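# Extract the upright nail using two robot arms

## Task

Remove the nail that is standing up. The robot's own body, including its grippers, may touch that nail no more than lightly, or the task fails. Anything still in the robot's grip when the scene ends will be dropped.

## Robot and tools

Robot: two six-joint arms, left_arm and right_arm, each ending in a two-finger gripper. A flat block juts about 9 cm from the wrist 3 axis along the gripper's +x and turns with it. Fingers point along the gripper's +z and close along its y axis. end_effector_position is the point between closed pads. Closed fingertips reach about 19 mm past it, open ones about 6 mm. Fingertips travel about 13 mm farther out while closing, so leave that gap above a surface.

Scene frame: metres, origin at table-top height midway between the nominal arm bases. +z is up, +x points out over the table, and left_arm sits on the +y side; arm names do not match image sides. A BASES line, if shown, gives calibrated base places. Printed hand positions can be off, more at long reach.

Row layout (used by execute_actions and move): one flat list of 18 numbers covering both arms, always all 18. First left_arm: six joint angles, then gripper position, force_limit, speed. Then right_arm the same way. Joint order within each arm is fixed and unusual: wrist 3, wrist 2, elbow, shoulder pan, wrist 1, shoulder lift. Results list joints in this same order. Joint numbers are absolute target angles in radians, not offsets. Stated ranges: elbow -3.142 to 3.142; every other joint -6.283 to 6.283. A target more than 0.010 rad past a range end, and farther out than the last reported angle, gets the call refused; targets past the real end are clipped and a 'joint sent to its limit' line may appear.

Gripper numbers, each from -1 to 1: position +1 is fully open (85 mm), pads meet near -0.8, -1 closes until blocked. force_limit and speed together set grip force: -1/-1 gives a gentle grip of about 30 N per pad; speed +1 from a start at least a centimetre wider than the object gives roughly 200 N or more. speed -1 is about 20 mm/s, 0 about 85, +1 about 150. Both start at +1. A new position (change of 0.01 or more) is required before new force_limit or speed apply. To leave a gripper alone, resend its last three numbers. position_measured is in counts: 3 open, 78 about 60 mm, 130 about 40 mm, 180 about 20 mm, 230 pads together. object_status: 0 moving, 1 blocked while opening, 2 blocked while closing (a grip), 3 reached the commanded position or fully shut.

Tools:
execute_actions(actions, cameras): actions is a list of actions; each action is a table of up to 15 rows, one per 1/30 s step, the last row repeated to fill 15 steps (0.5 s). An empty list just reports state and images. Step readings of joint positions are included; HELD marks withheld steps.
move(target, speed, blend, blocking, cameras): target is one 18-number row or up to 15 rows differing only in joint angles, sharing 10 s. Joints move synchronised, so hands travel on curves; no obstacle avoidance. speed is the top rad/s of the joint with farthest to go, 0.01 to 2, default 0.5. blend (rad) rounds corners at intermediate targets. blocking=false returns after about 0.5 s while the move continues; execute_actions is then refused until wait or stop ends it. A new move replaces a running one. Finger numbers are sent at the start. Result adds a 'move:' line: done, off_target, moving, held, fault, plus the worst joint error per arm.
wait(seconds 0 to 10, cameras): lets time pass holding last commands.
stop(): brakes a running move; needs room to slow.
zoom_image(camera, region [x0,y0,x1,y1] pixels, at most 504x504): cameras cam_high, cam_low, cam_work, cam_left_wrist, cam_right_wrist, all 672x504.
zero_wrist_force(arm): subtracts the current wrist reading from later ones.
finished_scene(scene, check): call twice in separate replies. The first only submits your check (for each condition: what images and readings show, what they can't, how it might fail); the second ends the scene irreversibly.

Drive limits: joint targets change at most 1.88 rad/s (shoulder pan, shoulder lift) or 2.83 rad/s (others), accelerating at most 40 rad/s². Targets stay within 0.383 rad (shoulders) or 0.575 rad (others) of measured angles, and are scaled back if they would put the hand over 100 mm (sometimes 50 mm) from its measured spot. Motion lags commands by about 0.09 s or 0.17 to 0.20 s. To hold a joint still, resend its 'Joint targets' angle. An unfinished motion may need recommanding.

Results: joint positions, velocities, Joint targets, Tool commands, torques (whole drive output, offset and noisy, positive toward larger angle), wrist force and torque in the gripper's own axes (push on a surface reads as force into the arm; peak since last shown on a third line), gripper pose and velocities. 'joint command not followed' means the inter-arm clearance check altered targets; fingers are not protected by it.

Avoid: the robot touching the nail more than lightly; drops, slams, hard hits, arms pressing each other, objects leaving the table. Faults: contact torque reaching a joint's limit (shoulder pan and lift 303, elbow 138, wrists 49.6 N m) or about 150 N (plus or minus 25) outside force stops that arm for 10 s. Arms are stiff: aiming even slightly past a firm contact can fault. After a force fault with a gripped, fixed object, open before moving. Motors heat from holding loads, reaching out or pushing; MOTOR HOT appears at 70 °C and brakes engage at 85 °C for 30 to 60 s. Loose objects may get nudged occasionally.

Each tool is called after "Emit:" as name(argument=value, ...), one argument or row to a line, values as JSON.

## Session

Emit:
execute_actions(
  actions=[],
)

Scene clock: 0.00 s.
left_arm: end_effector_position=(+0.3962, +0.7907, +0.1429) position_measured=3 object_status=3 end_effector_quat_wxyz=(-0.054, +0.451, +0.878, +0.154) end_effector_velocity=(+0.000, +0.000, +0.000) end_effector_angular_velocity=(+0.000, +0.001, +0.000) | right_arm: end_effector_position=(+0.4453, -0.4000, +0.3594) position_measured=3 object_status=3 end_effector_quat_wxyz=(-0.091, +0.981, +0.054, +0.161) end_effector_velocity=(+0.000, +0.000, +0.000) end_effector_angular_velocity=(-0.001, +0.000, +0.000)
Joint names: [wrist 3, wrist 2, elbow, shoulder pan, wrist 1, shoulder lift]
Joint positions: left_arm=[0.893 -1.244 2.472 -0.044 -2.311 -1.759] | right_arm=[-2.28 1.419 -2.409 4.141 -1.173 -0.789]
Joint velocities: left_arm=[0 0 0 0 0 0.001] | right_arm=[-0.001 0 0 -0.001 0 -0.001]
Joint torques (N m): no reading
Motor temperatures (°C): left_arm=[32 32 29 27 35 30] | right_arm=[34 25 29 31 37 30]
Wrist force (N): no reading
Wrist torque (N m): no reading
Wrist force, peak (N): no reading
Joint targets: left_arm=[0.893 -1.244 2.472 -0.044 -2.311 -1.759] | right_arm=[-2.280 1.419 -2.409 4.141 -1.173 -0.789]
Tool commands: left_gripper/position=+1.0 left_gripper/force_limit=+1.0 left_gripper/speed=+1.0 right_gripper/position=+1.0 right_gripper/force_limit=+1.0 right_gripper/speed=+1.0

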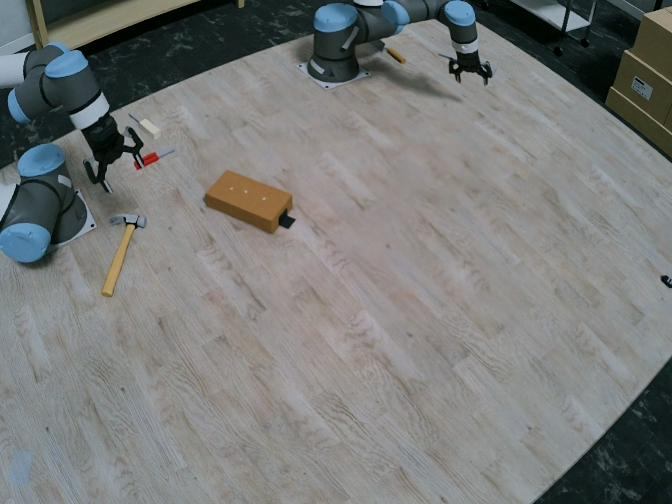

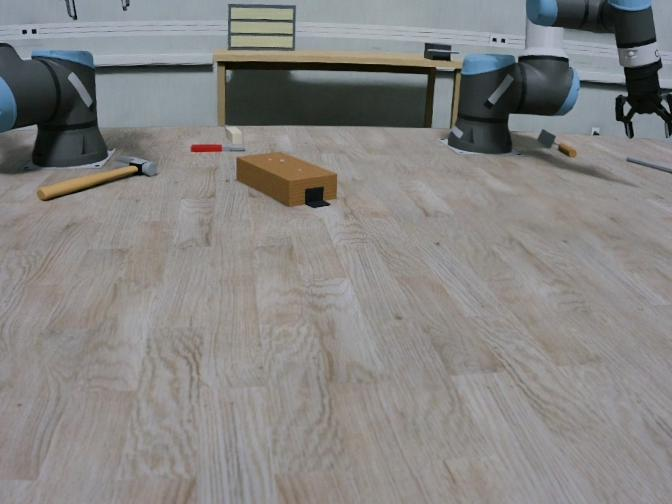

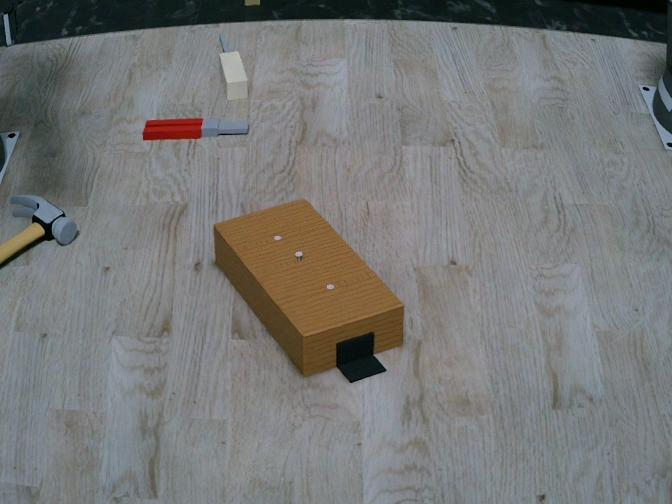

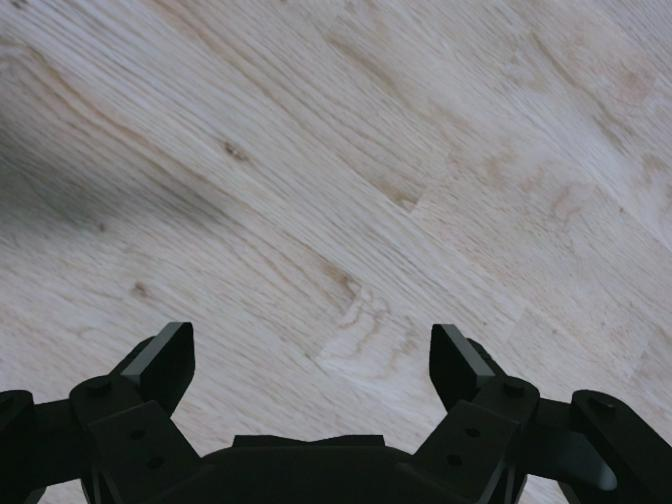

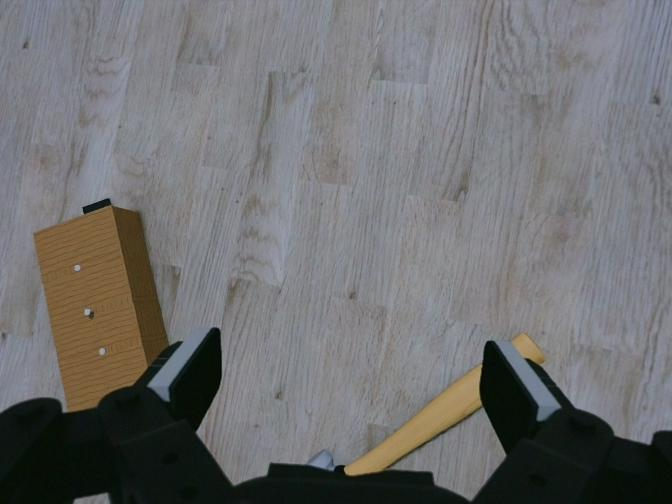

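Emit:
move(
  target=[0.893,-1.244,2.472,-0.044,-2.311,-1.759,1,1,1,-1.574,1.571,-2.474,3.954,-1.919,-1.104,-1,1,1],
  speed=0.6,
)

Scene clock: 6.57 s.
left_arm: end_effector_position=(+0.3966, +0.7906, +0.1432) position_measured=3 object_status=3 end_effector_quat_wxyz=(-0.053, +0.451, +0.877, +0.154) end_effector_velocity=(+0.000, +0.000, +0.000) end_effector_angular_velocity=(+0.000, +0.000, +0.000) | right_arm: end_effector_position=(+0.2887, -0.6011, +0.2007) position_measured=234 object_status=3 end_effector_quat_wxyz=(+0.355, +0.859, -0.341, -0.142) end_effector_velocity=(+0.000, -0.001, +0.000) end_effector_angular_velocity=(-0.002, +0.001, -0.002)
Joint names: [wrist 3, wrist 2, elbow, shoulder pan, wrist 1, shoulder lift]
Joint positions: left_arm=[0.893 -1.244 2.472 -0.044 -2.311 -1.759] | right_arm=[-1.574 1.571 -2.474 3.954 -1.919 -1.104]
Joint velocities: left_arm=[0 0 0 0 0 0] | right_arm=[0.001 0 0 -0.001 -0.001 0]
Joint torques (N m): left_arm=[2.23 2.19 -44.13 -11.17 -7.86 -32.58] | right_arm=[3.47 4.08 32.48 -17.2 -2.76 -8.53]
Motor temperatures (°C): left_arm=[32 32 29 27 35 30] | right_arm=[34 25 29 31 37 30]
Wrist force (N): left_arm=[-0.1 -0.1 -0.2] | right_arm=[-2.0 1.7 0.2]
Wrist torque (N m): left_arm=[-0.02 0.02 0.00] | right_arm=[0.01 0.01 0.23]
Wrist force, peak (N): left_arm=[0.1 -0.1 -0.7] | right_arm=[-1.9 2.3 1.0]
Joint targets: left_arm=[0.893 -1.244 2.472 -0.044 -2.311 -1.759] | right_arm=[-1.574 1.571 -2.474 3.954 -1.919 -1.104]
move: done

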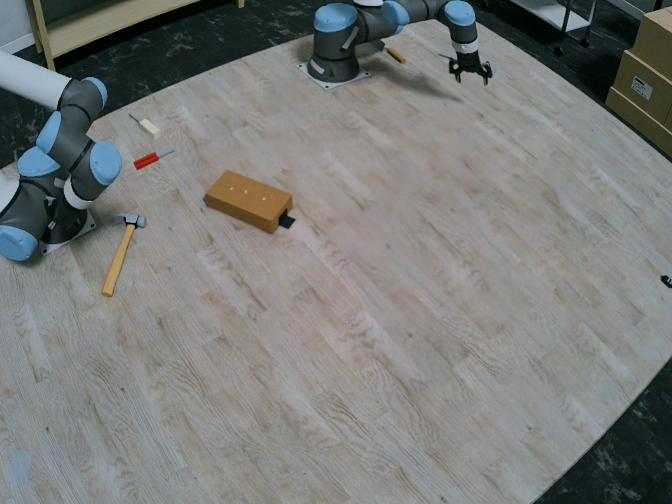

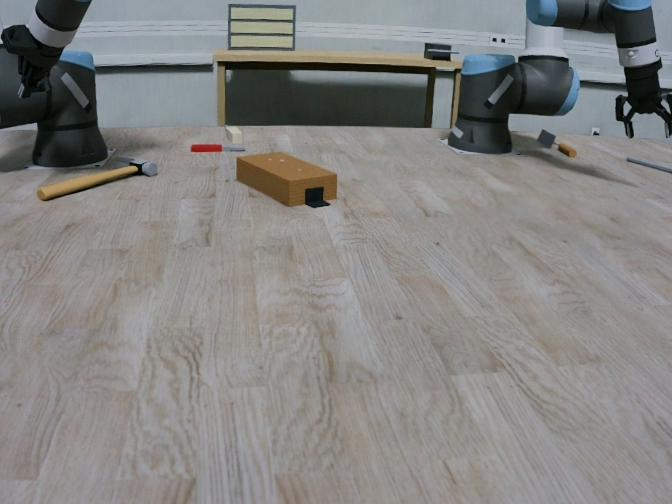

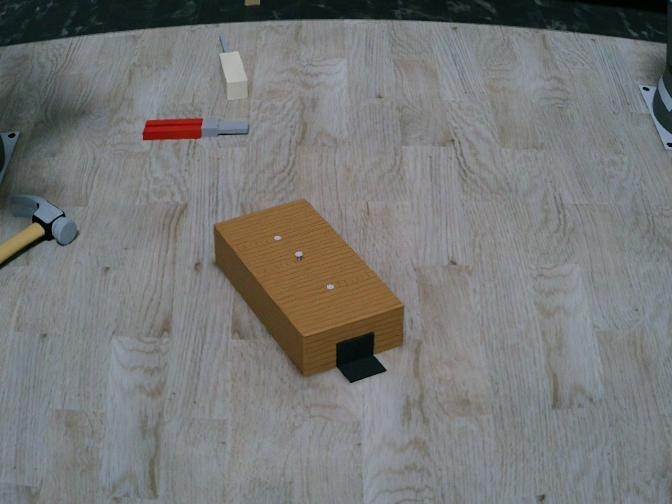

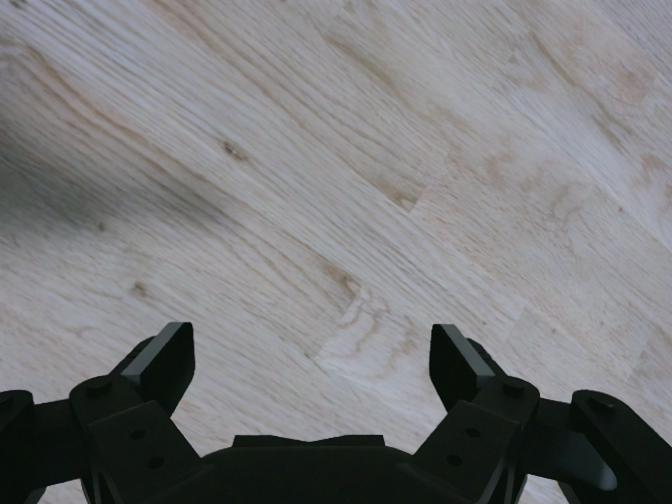

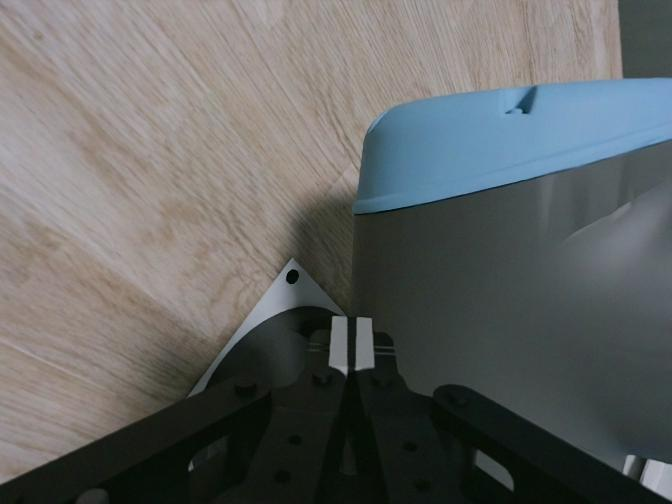

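Emit:
move(
  target=[0.893,-1.244,2.472,-0.044,-2.311,-1.759,1,1,1,-2.415,1.571,-2.289,3.871,-1.531,-0.892,1,1,1],
  speed=0.7,
  cameras=["cam_right_wrist"],
)

Scene clock: 9.37 s.
left_arm: end_effector_position=(+0.3966, +0.7906, +0.1432) position_measured=3 object_status=3 end_effector_quat_wxyz=(-0.053, +0.451, +0.877, +0.154) end_effector_velocity=(+0.000, +0.000, -0.001) end_effector_angular_velocity=(+0.000, +0.002, +0.000) | right_arm: end_effector_position=(+0.4199, -0.4991, +0.3511) position_measured=3 object_status=3 end_effector_quat_wxyz=(+0.000, +1.000, +0.000, +0.000) end_effector_velocity=(+0.000, +0.000, +0.000) end_effector_angular_velocity=(-0.001, +0.001, +0.000)
Joint names: [wrist 3, wrist 2, elbow, shoulder pan, wrist 1, shoulder lift]
Joint positions: left_arm=[0.893 -1.244 2.472 -0.044 -2.311 -1.759] | right_arm=[-2.415 1.571 -2.289 3.871 -1.531 -0.892]
Joint velocities: left_arm=[0 0 0 0 0 0.002] | right_arm=[-0.001 0 0 -0.001 0 -0.002]
Joint torques (N m): left_arm=[2.45 1.97 -40.39 -11.98 -5 -37.58] | right_arm=[-3.3 3.16 51.88 -18.26 8.86 10.83]
Motor temperatures (°C): left_arm=[32 32 29 27 35 30] | right_arm=[34 25 29 31 37 30]
Wrist force (N): left_arm=[0.2 0.2 -0.3] | right_arm=[-2.2 0.8 -1.4]
Wrist torque (N m): left_arm=[0.03 -0.04 0.00] | right_arm=[0.04 0.14 0.16]
Wrist force, peak (N): left_arm=[0.5 0.2 -0.4] | right_arm=[-1.6 1.0 -3.6]
Joint targets: left_arm=[0.893 -1.244 2.472 -0.044 -2.311 -1.759] | right_arm=[-2.415 1.571 -2.289 3.871 -1.531 -0.892]
move: done
Images, in order (width x height): cam_right_wrist 672x504.

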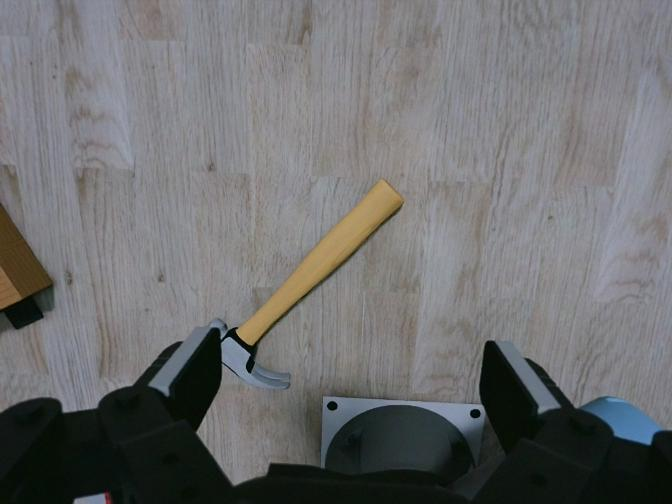

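Emit:
move(
  target=[0.893,-1.244,2.472,-0.044,-2.311,-1.759,1,1,1,-4.712,1.571,-2.7257,3.963,-0.945,-1.0414,1,1,1],
  speed=0.8,
)

Emit:
zoom_image(
  camera="cam_right_wrist",
  region=[84, 0, 588, 504],
)

Scene clock: 14.10 s.
left_arm: end_effector_position=(+0.3966, +0.7906, +0.1432) position_measured=3 object_status=3 end_effector_quat_wxyz=(-0.053, +0.451, +0.877, +0.154) end_effector_velocity=(+0.001, +0.000, +0.000) end_effector_angular_velocity=(+0.000, -0.001, +0.000) | right_arm: end_effector_position=(+0.3895, -0.4915, +0.0910) position_measured=3 object_status=3 end_effector_quat_wxyz=(+0.000, +0.367, +0.930, +0.000) end_effector_velocity=(+0.000, +0.000, -0.001) end_effector_angular_velocity=(-0.001, +0.001, +0.004)
Joint names: [wrist 3, wrist 2, elbow, shoulder pan, wrist 1, shoulder lift]
Joint positions: left_arm=[0.893 -1.244 2.472 -0.044 -2.311 -1.759] | right_arm=[-4.712 1.571 -2.726 3.963 -0.945 -1.041]
Joint velocities: left_arm=[0 0 -0.001 0 0 0.001] | right_arm=[-0.002 0 -0.001 0.002 0.001 -0.002]
Joint torques (N m): left_arm=[1.81 0.15 -32.32 -6.42 -1.81 -34.98] | right_arm=[-2.98 1.9 31.54 20.4 8.79 -15.05]
Motor temperatures (°C): left_arm=[32 32 29 27 35 30] | right_arm=[34 25 29 31 37 30]
Wrist force (N): left_arm=[0.2 -0.4 -0.3] | right_arm=[-1.3 0.0 -1.5]
Wrist torque (N m): left_arm=[-0.06 -0.02 0.00] | right_arm=[0.00 0.07 0.14]
Wrist force, peak (N): left_arm=[0.4 0.1 -0.5] | right_arm=[-1.8 1.0 -2.4]
Joint targets: left_arm=[0.893 -1.244 2.472 -0.044 -2.311 -1.759] | right_arm=[-4.712 1.571 -2.726 3.963 -0.945 -1.041]
move: done

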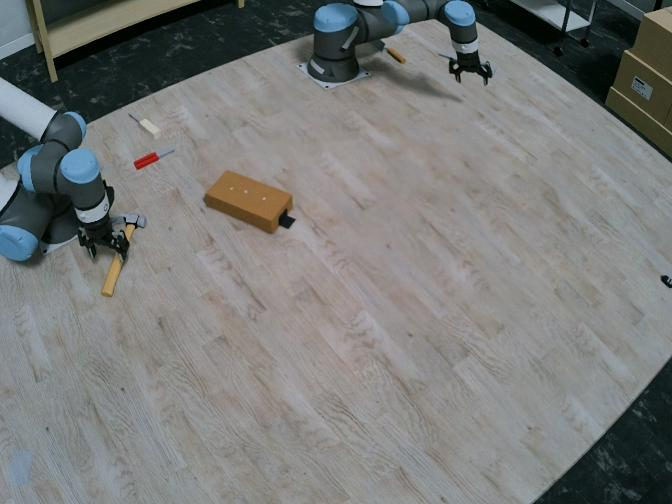

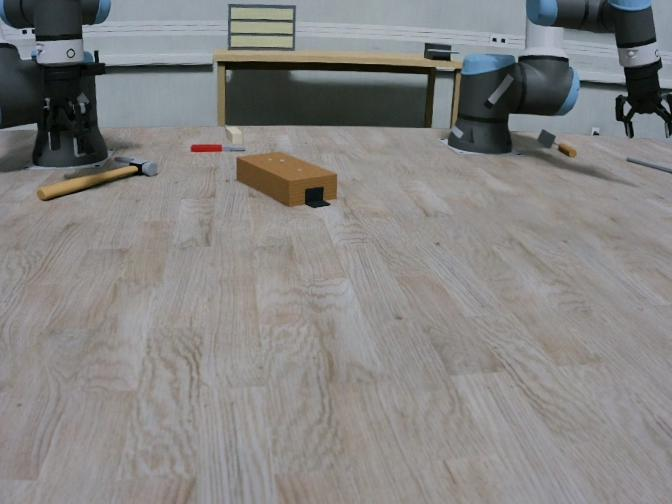

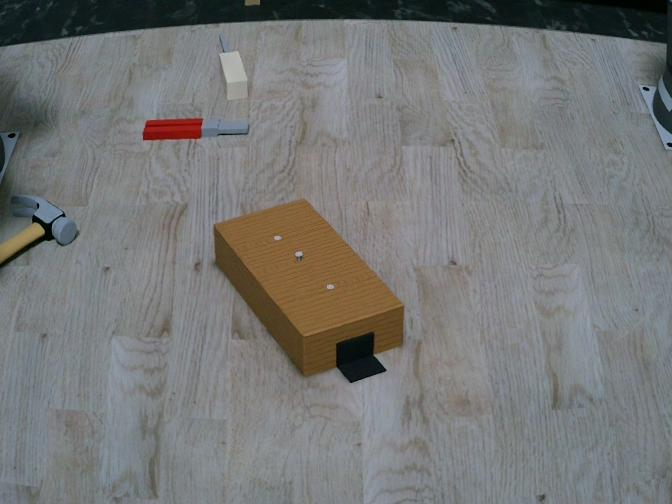

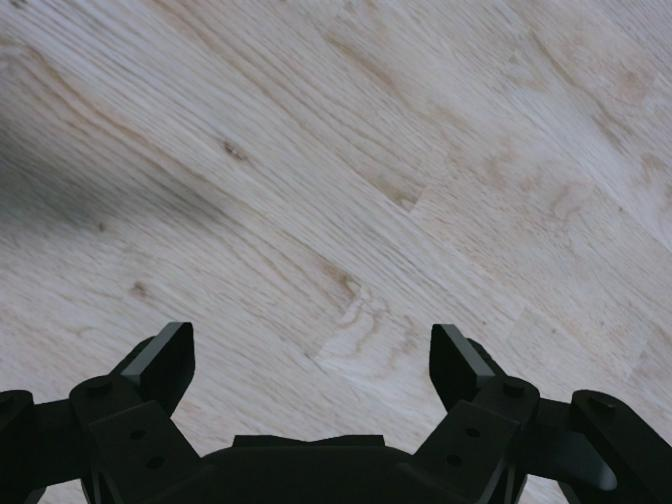

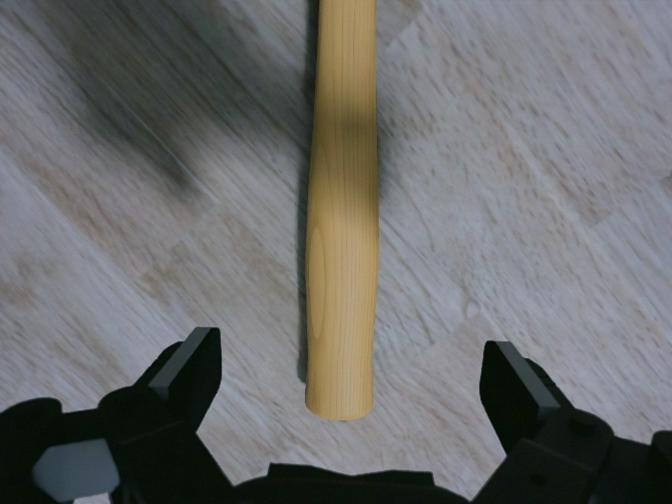

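Scaled by 1.000.

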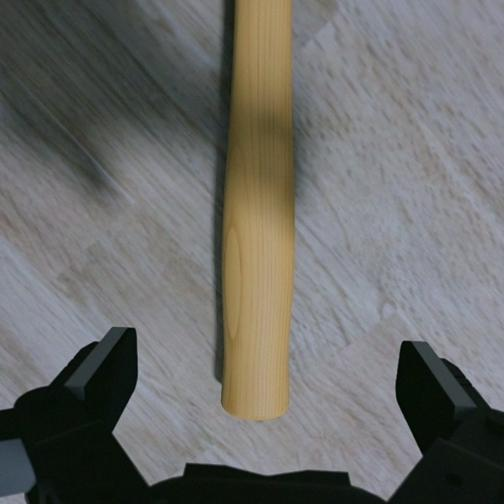

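Emit:
move(
  target=[0.893,-1.244,2.472,-0.044,-2.311,-1.759,1,1,1,-4.712,1.571,-2.8095,3.963,-0.652,-1.2504,1,1,1],
  speed=0.15,
  cameras=["cam_right_wrist"],
)

Emit:
move(
  target=[0.893,-1.244,2.472,-0.044,-2.311,-1.759,1,1,1,-4.712,1.571,-2.8095,3.963,-0.652,-1.2504,-1,1,-0.2],
  cameras=["cam_right_wrist"],
)

Scene clock: 16.87 s.
left_arm: end_effector_position=(+0.3966, +0.7906, +0.1432) position_measured=3 object_status=3 end_effector_quat_wxyz=(-0.053, +0.451, +0.877, +0.154) end_effector_velocity=(+0.000, +0.000, +0.000) end_effector_angular_velocity=(+0.000, +0.000, +0.001) | right_arm: end_effector_position=(+0.3896, -0.4913, +0.0242) position_measured=3 object_status=3 end_effector_quat_wxyz=(+0.000, +0.367, +0.930, +0.000) end_effector_velocity=(+0.000, -0.001, -0.001) end_effector_angular_velocity=(-0.001, +0.001, -0.002)
Joint names: [wrist 3, wrist 2, elbow, shoulder pan, wrist 1, shoulder lift]
Joint positions: left_arm=[0.893 -1.244 2.472 -0.044 -2.311 -1.759] | right_arm=[-4.712 1.571 -2.809 3.963 -0.652 -1.25]
Joint velocities: left_arm=[-0.001 0 0 0.001 0 0.001] | right_arm=[0 0 -0.001 -0.002 0.002 -0.002]
Joint torques (N m): left_arm=[1.68 0.36 -31.19 -3.05 -1.92 -35.04] | right_arm=[-2.92 1.09 21.88 18.88 8.53 -6.17]
Motor temperatures (°C): left_arm=[32 32 29 27 35 30] | right_arm=[34 25 29 31 37 30]
Wrist force (N): left_arm=[0.3 0.1 -0.2] | right_arm=[-0.8 0.7 -1.5]
Wrist torque (N m): left_arm=[0.02 -0.04 -0.01] | right_arm=[0.10 -0.08 0.13]
Wrist force, peak (N): left_arm=[0.5 0.0 -0.5] | right_arm=[-1.6 0.4 -1.8]
Joint targets: left_arm=[0.893 -1.244 2.472 -0.044 -2.311 -1.759] | right_arm=[-4.712 1.571 -2.810 3.963 -0.652 -1.250]
move: done
Images, in order (width x height): cam_right_wrist 672x504.

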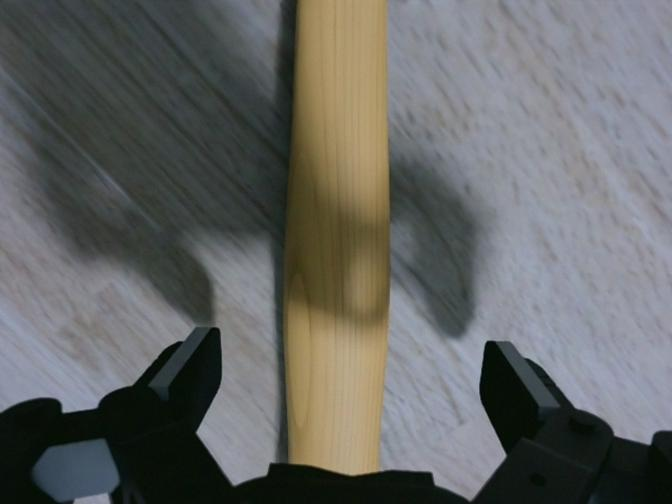

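Scene clock: 17.97 s.
left_arm: end_effector_position=(+0.3966, +0.7906, +0.1432) position_measured=3 object_status=3 end_effector_quat_wxyz=(-0.053, +0.451, +0.877, +0.154) end_effector_velocity=(+0.000, +0.000, +0.000) end_effector_angular_velocity=(+0.000, +0.000, +0.000) | right_arm: end_effector_position=(+0.3896, -0.4913, +0.0242) position_measured=148 object_status=2 end_effector_quat_wxyz=(+0.000, +0.367, +0.930, +0.000) end_effector_velocity=(+0.000, +0.000, +0.000) end_effector_angular_velocity=(+0.001, -0.001, +0.000)
Joint names: [wrist 3, wrist 2, elbow, shoulder pan, wrist 1, shoulder lift]
Joint positions: left_arm=[0.893 -1.244 2.472 -0.044 -2.311 -1.759] | right_arm=[-4.712 1.571 -2.81 3.963 -0.652 -1.25]
Joint velocities: left_arm=[0 0 0 0 0 0] | right_arm=[0 0 0 -0.001 -0.001 0.002]
Joint torques (N m): left_arm=[1.72 0.29 -32.91 -0.12 -1.98 -34.04] | right_arm=[-1.51 1.06 25.29 16.49 6.29 -5.51]
Motor temperatures (°C): left_arm=[32 32 29 27 35 30] | right_arm=[34 25 29 31 37 30]
Wrist force (N): left_arm=[0.1 0.1 -0.2] | right_arm=[-0.5 -12.8 -44.0]
Wrist torque (N m): left_arm=[0.02 -0.02 0.00] | right_arm=[0.29 0.04 -0.65]
Wrist force, peak (N): left_arm=[0.2 -0.2 -0.4] | right_arm=[-0.6 -12.8 -44.1]
Joint targets: left_arm=[0.893 -1.244 2.472 -0.044 -2.311 -1.759] | right_arm=[-4.712 1.571 -2.810 3.963 -0.652 -1.250]
move: done
Images, in order (width x height): cam_right_wrist 672x504.

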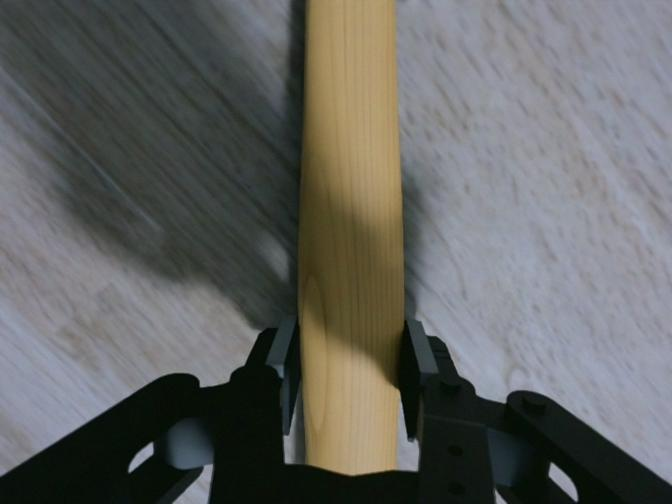

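Emit:
move(
  target=[
    [0.893,-1.244,2.472,-0.044,-2.311,-1.759,1,1,1,-4.712,1.571,-2.7257,3.963,-0.945,-1.0414,-1,1,-0.2],
    [0.893,-1.244,2.472,-0.044,-2.311,-1.759,1,1,1,-4.712,1.571,-2.289,3.963,-1.531,-0.892,-1,1,-0.2],
  ],
  speed=[0.1,0.25],
)

Scene clock: 24.10 s.
left_arm: end_effector_position=(+0.3966, +0.7906, +0.1432) position_measured=3 object_status=3 end_effector_quat_wxyz=(-0.053, +0.451, +0.877, +0.154) end_effector_velocity=(+0.000, +0.000, +0.001) end_effector_angular_velocity=(+0.000, -0.001, +0.001) | right_arm: end_effector_position=(+0.4117, -0.4677, +0.3511) position_measured=148 object_status=2 end_effector_quat_wxyz=(+0.000, +0.367, +0.930, +0.000) end_effector_velocity=(+0.000, +0.000, +0.001) end_effector_angular_velocity=(+0.001, -0.001, +0.000)
Joint names: [wrist 3, wrist 2, elbow, shoulder pan, wrist 1, shoulder lift]
Joint positions: left_arm=[0.893 -1.244 2.472 -0.044 -2.311 -1.759] | right_arm=[-4.712 1.571 -2.289 3.963 -1.531 -0.892]
Joint velocities: left_arm=[0 0 -0.001 0 0 -0.001] | right_arm=[0 0 0.001 0 -0.001 0.001]
Joint torques (N m): left_arm=[1.68 0.29 -35.6 5.46 -2.78 -32.5] | right_arm=[2.11 4.37 55.82 12.44 1.17 10.77]
Motor temperatures (°C): left_arm=[32 32 29 27 35 30] | right_arm=[34 25 29 31 37 30]
Wrist force (N): left_arm=[0.0 -0.1 -0.4] | right_arm=[-1.1 0.9 3.6]
Wrist torque (N m): left_arm=[-0.01 0.00 0.00] | right_arm=[0.05 -0.39 0.16]
Wrist force, peak (N): left_arm=[0.5 -0.1 -0.7] | right_arm=[-0.6 -12.7 -44.0]
Joint targets: left_arm=[0.893 -1.244 2.472 -0.044 -2.311 -1.759] | right_arm=[-4.712 1.571 -2.289 3.963 -1.531 -0.892]
move: done

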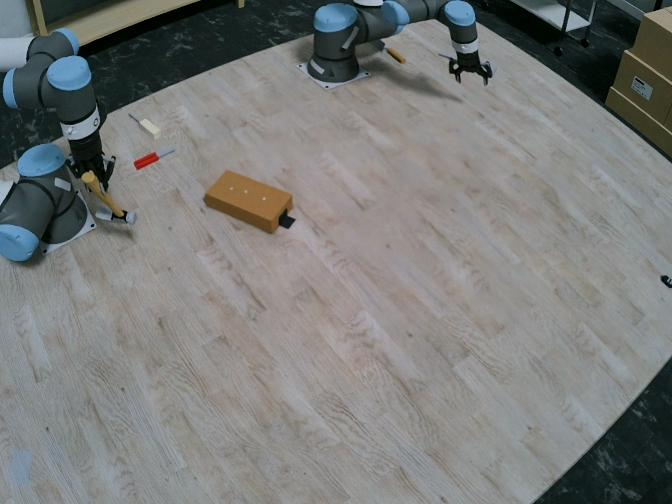

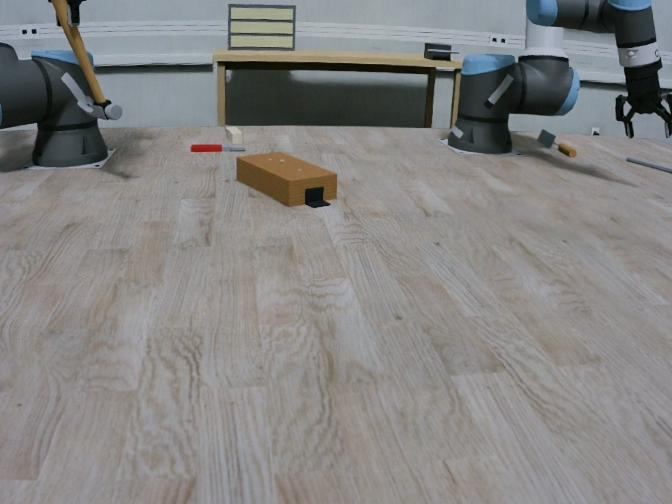

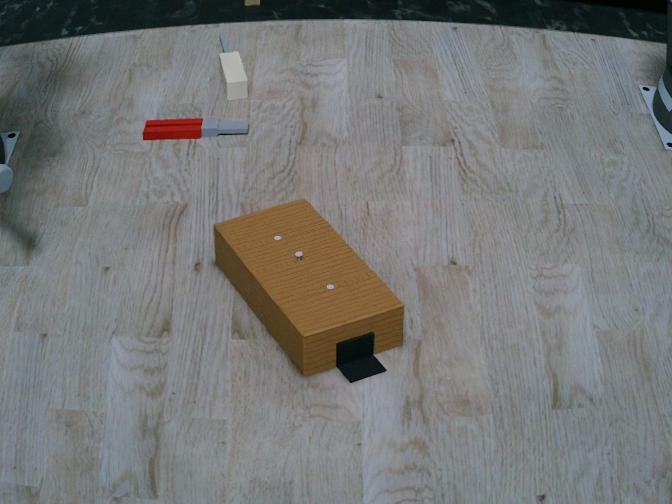

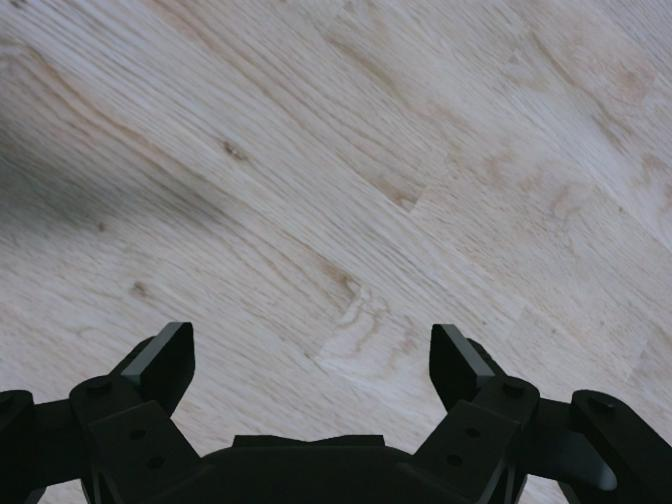

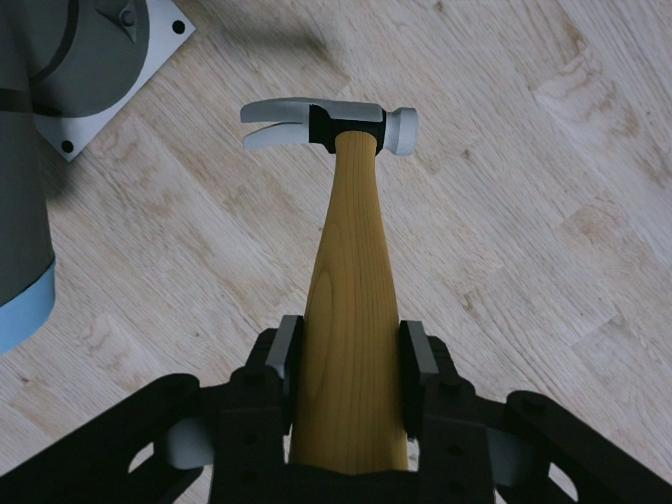

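Emit:
move(
  target=[0.893,-1.244,2.472,-0.044,-2.311,-1.759,1,1,1,-1.574,1.571,-2.1085,4.392,-1.428,-1.1756,-1,1,-0.2],
  speed=0.6,
)

Scene clock: 30.43 s.
left_arm: end_effector_position=(+0.3966, +0.7906, +0.1432) position_measured=3 object_status=3 end_effector_quat_wxyz=(-0.053, +0.451, +0.877, +0.154) end_effector_velocity=(+0.000, +0.001, -0.001) end_effector_angular_velocity=(+0.001, +0.002, +0.002) | right_arm: end_effector_position=(+0.3829, -0.2013, +0.3811) position_measured=148 object_status=2 end_effector_quat_wxyz=(+0.000, +0.987, -0.159, +0.000) end_effector_velocity=(+0.000, +0.000, +0.000) end_effector_angular_velocity=(+0.000, +0.000, -0.001)
Joint names: [wrist 3, wrist 2, elbow, shoulder pan, wrist 1, shoulder lift]
Joint positions: left_arm=[0.893 -1.244 2.472 -0.044 -2.311 -1.759] | right_arm=[-1.574 1.571 -2.109 4.392 -1.428 -1.176]
Joint velocities: left_arm=[0 0.001 0 0.001 0 0.002] | right_arm=[0.001 0 0 0 -0.001 0.001]
Joint torques (N m): left_arm=[1.35 0.26 -35.51 6.89 -3.02 -33.24] | right_arm=[3.34 2.41 54.74 21.16 9.09 8.33]
Motor temperatures (°C): left_arm=[32 32 29 27 35 30] | right_arm=[34 25 29 31 37 30]
Wrist force (N): left_arm=[0.1 -0.1 -0.3] | right_arm=[-2.4 1.0 4.4]
Wrist torque (N m): left_arm=[-0.01 -0.02 0.00] | right_arm=[0.19 -0.13 0.14]
Wrist force, peak (N): left_arm=[0.6 -0.3 -0.4] | right_arm=[-3.0 0.1 4.7]
Joint targets: left_arm=[0.893 -1.244 2.472 -0.044 -2.311 -1.759] | right_arm=[-1.574 1.571 -2.108 4.392 -1.428 -1.176]
move: done

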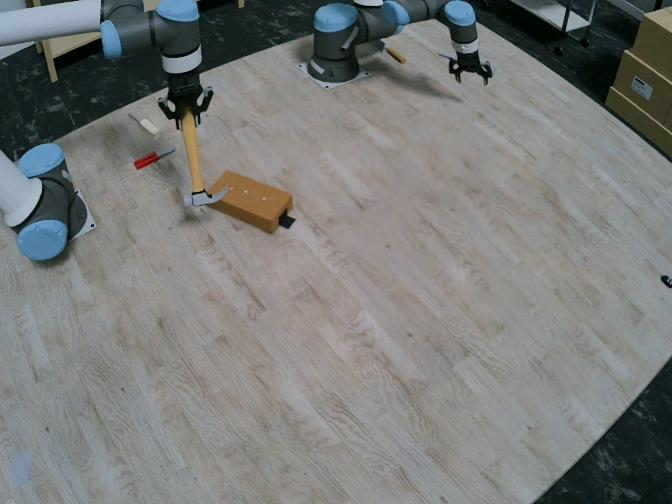

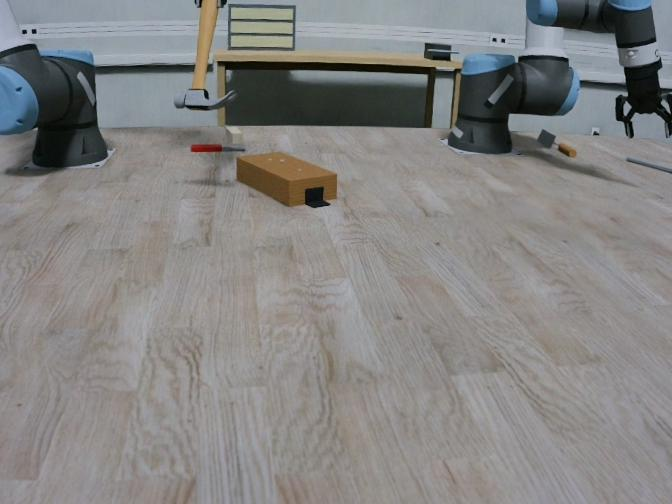

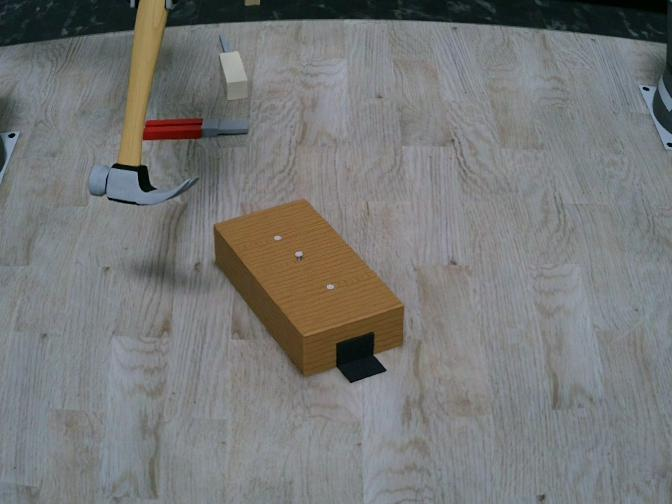

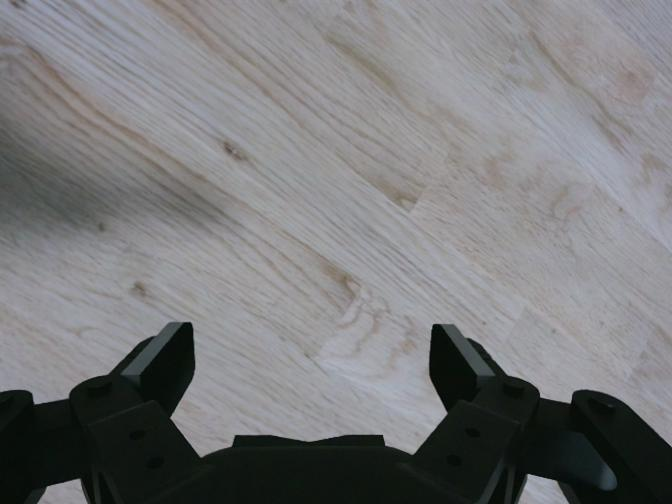

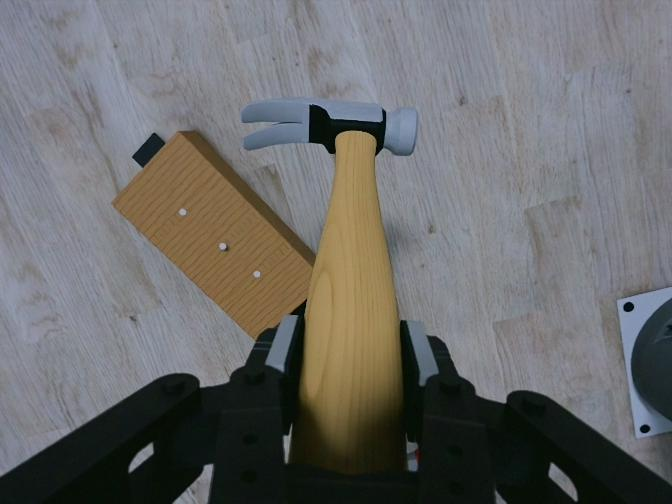

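Emit:
move(
  target=[0.893,-1.244,2.472,-0.044,-2.311,-1.759,1,1,1,-1.574,1.815,-1.2733,4.214,-2.2815,-2.1695,-1,1,-0.2],
  speed=0.4,
)

Emit:
zoom_image(
  camera="cam_right_wrist",
  region=[150, 60, 450, 260],
)

Emit:
zoom_image(
  camera="cam_work",
  region=[180, 140, 420, 340],
)

Scene clock: 34.70 s.
left_arm: end_effector_position=(+0.3966, +0.7906, +0.1432) position_measured=3 object_status=3 end_effector_quat_wxyz=(-0.053, +0.451, +0.877, +0.154) end_effector_velocity=(+0.000, +0.000, +0.000) end_effector_angular_velocity=(-0.001, +0.001, +0.001) | right_arm: end_effector_position=(+0.5138, +0.0093, +0.2696) position_measured=148 object_status=2 end_effector_quat_wxyz=(+0.439, +0.827, -0.271, -0.223) end_effector_velocity=(+0.001, +0.000, +0.000) end_effector_angular_velocity=(-0.001, +0.001, -0.002)
Joint names: [wrist 3, wrist 2, elbow, shoulder pan, wrist 1, shoulder lift]
Joint positions: left_arm=[0.893 -1.244 2.472 -0.044 -2.311 -1.759] | right_arm=[-1.574 1.815 -1.273 4.214 -2.281 -2.169]
Joint velocities: left_arm=[0 -0.001 0 0.001 0 0.001] | right_arm=[0 0 0.001 -0.001 -0.001 -0.002]
Joint torques (N m): left_arm=[1.15 0.43 -36.75 9.94 -3.58 -32.9] | right_arm=[2.86 4.74 47.77 -18.04 -5.41 89.26]
Motor temperatures (°C): left_arm=[32 32 29 27 35 30] | right_arm=[34 25 29 31 37 30]
Wrist force (N): left_arm=[0.0 -0.3 -0.4] | right_arm=[-2.1 -1.7 1.9]
Wrist torque (N m): left_arm=[-0.04 0.00 0.00] | right_arm=[0.72 0.00 -0.04]
Wrist force, peak (N): left_arm=[0.2 -0.4 -0.5] | right_arm=[-2.6 2.7 5.1]
Joint targets: left_arm=[0.893 -1.244 2.472 -0.044 -2.311 -1.759] | right_arm=[-1.574 1.815 -1.273 4.214 -2.281 -2.170]
move: done

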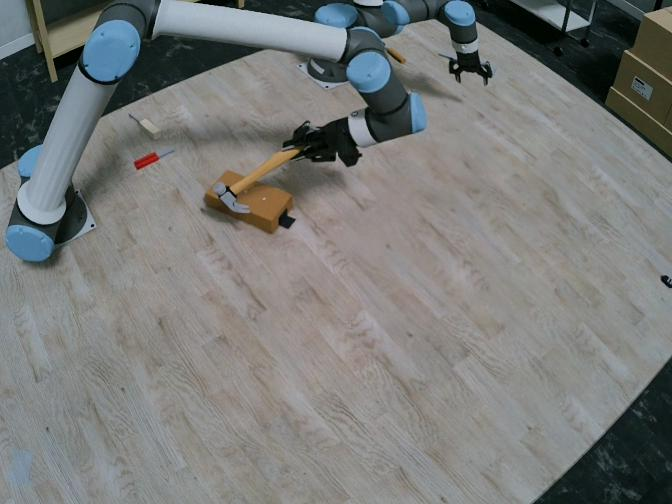

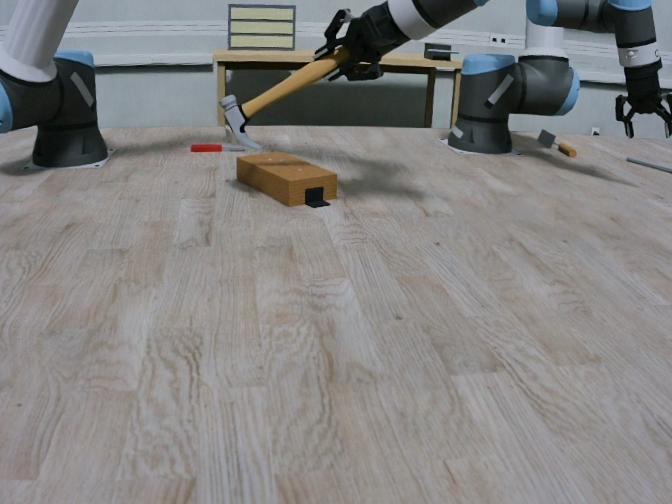

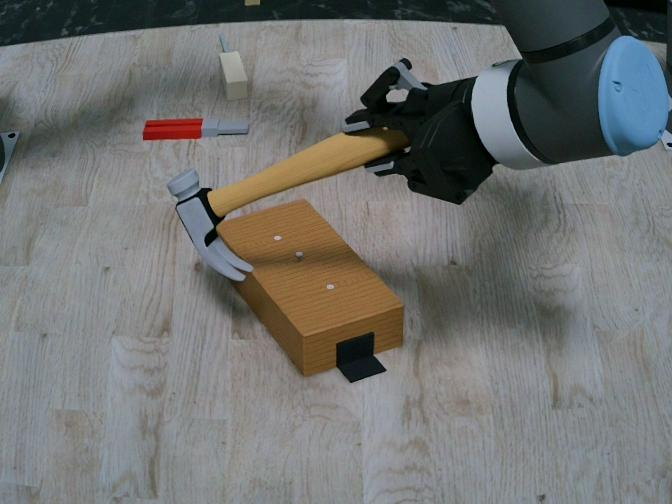

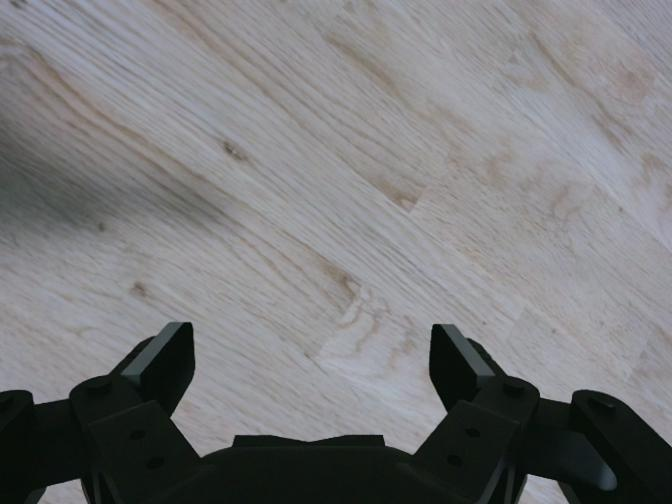

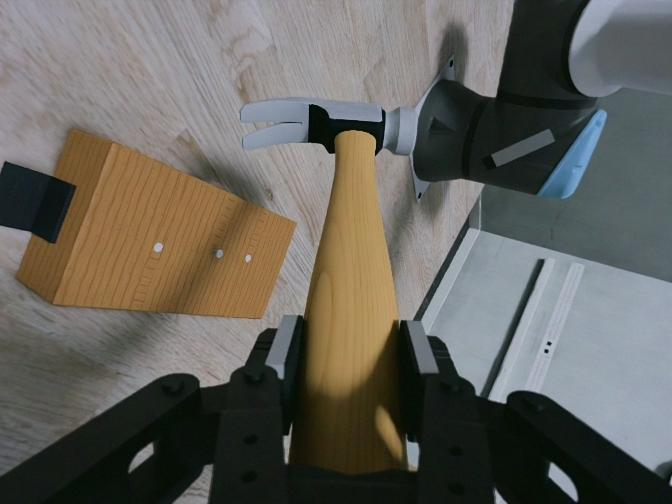

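Scaled by 1.680 from the camera's 672x504 image, which has a finer 960x720 frame.

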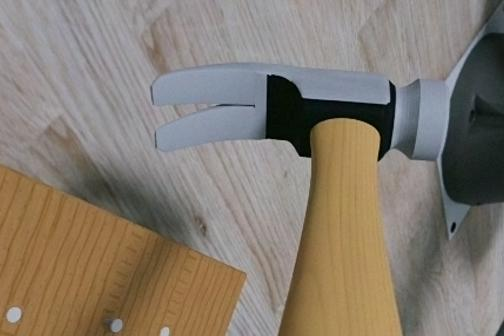

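Scaled by 2.100 from the camera's 672x504 image, which has a finer 960x720 frame.

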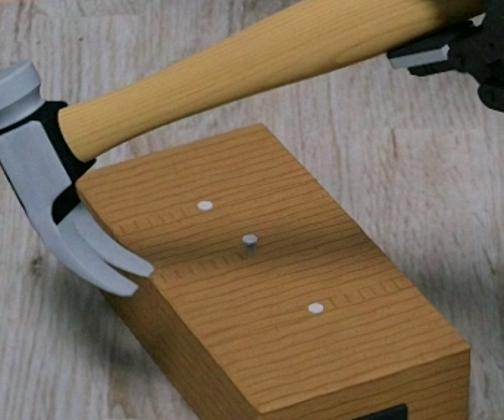

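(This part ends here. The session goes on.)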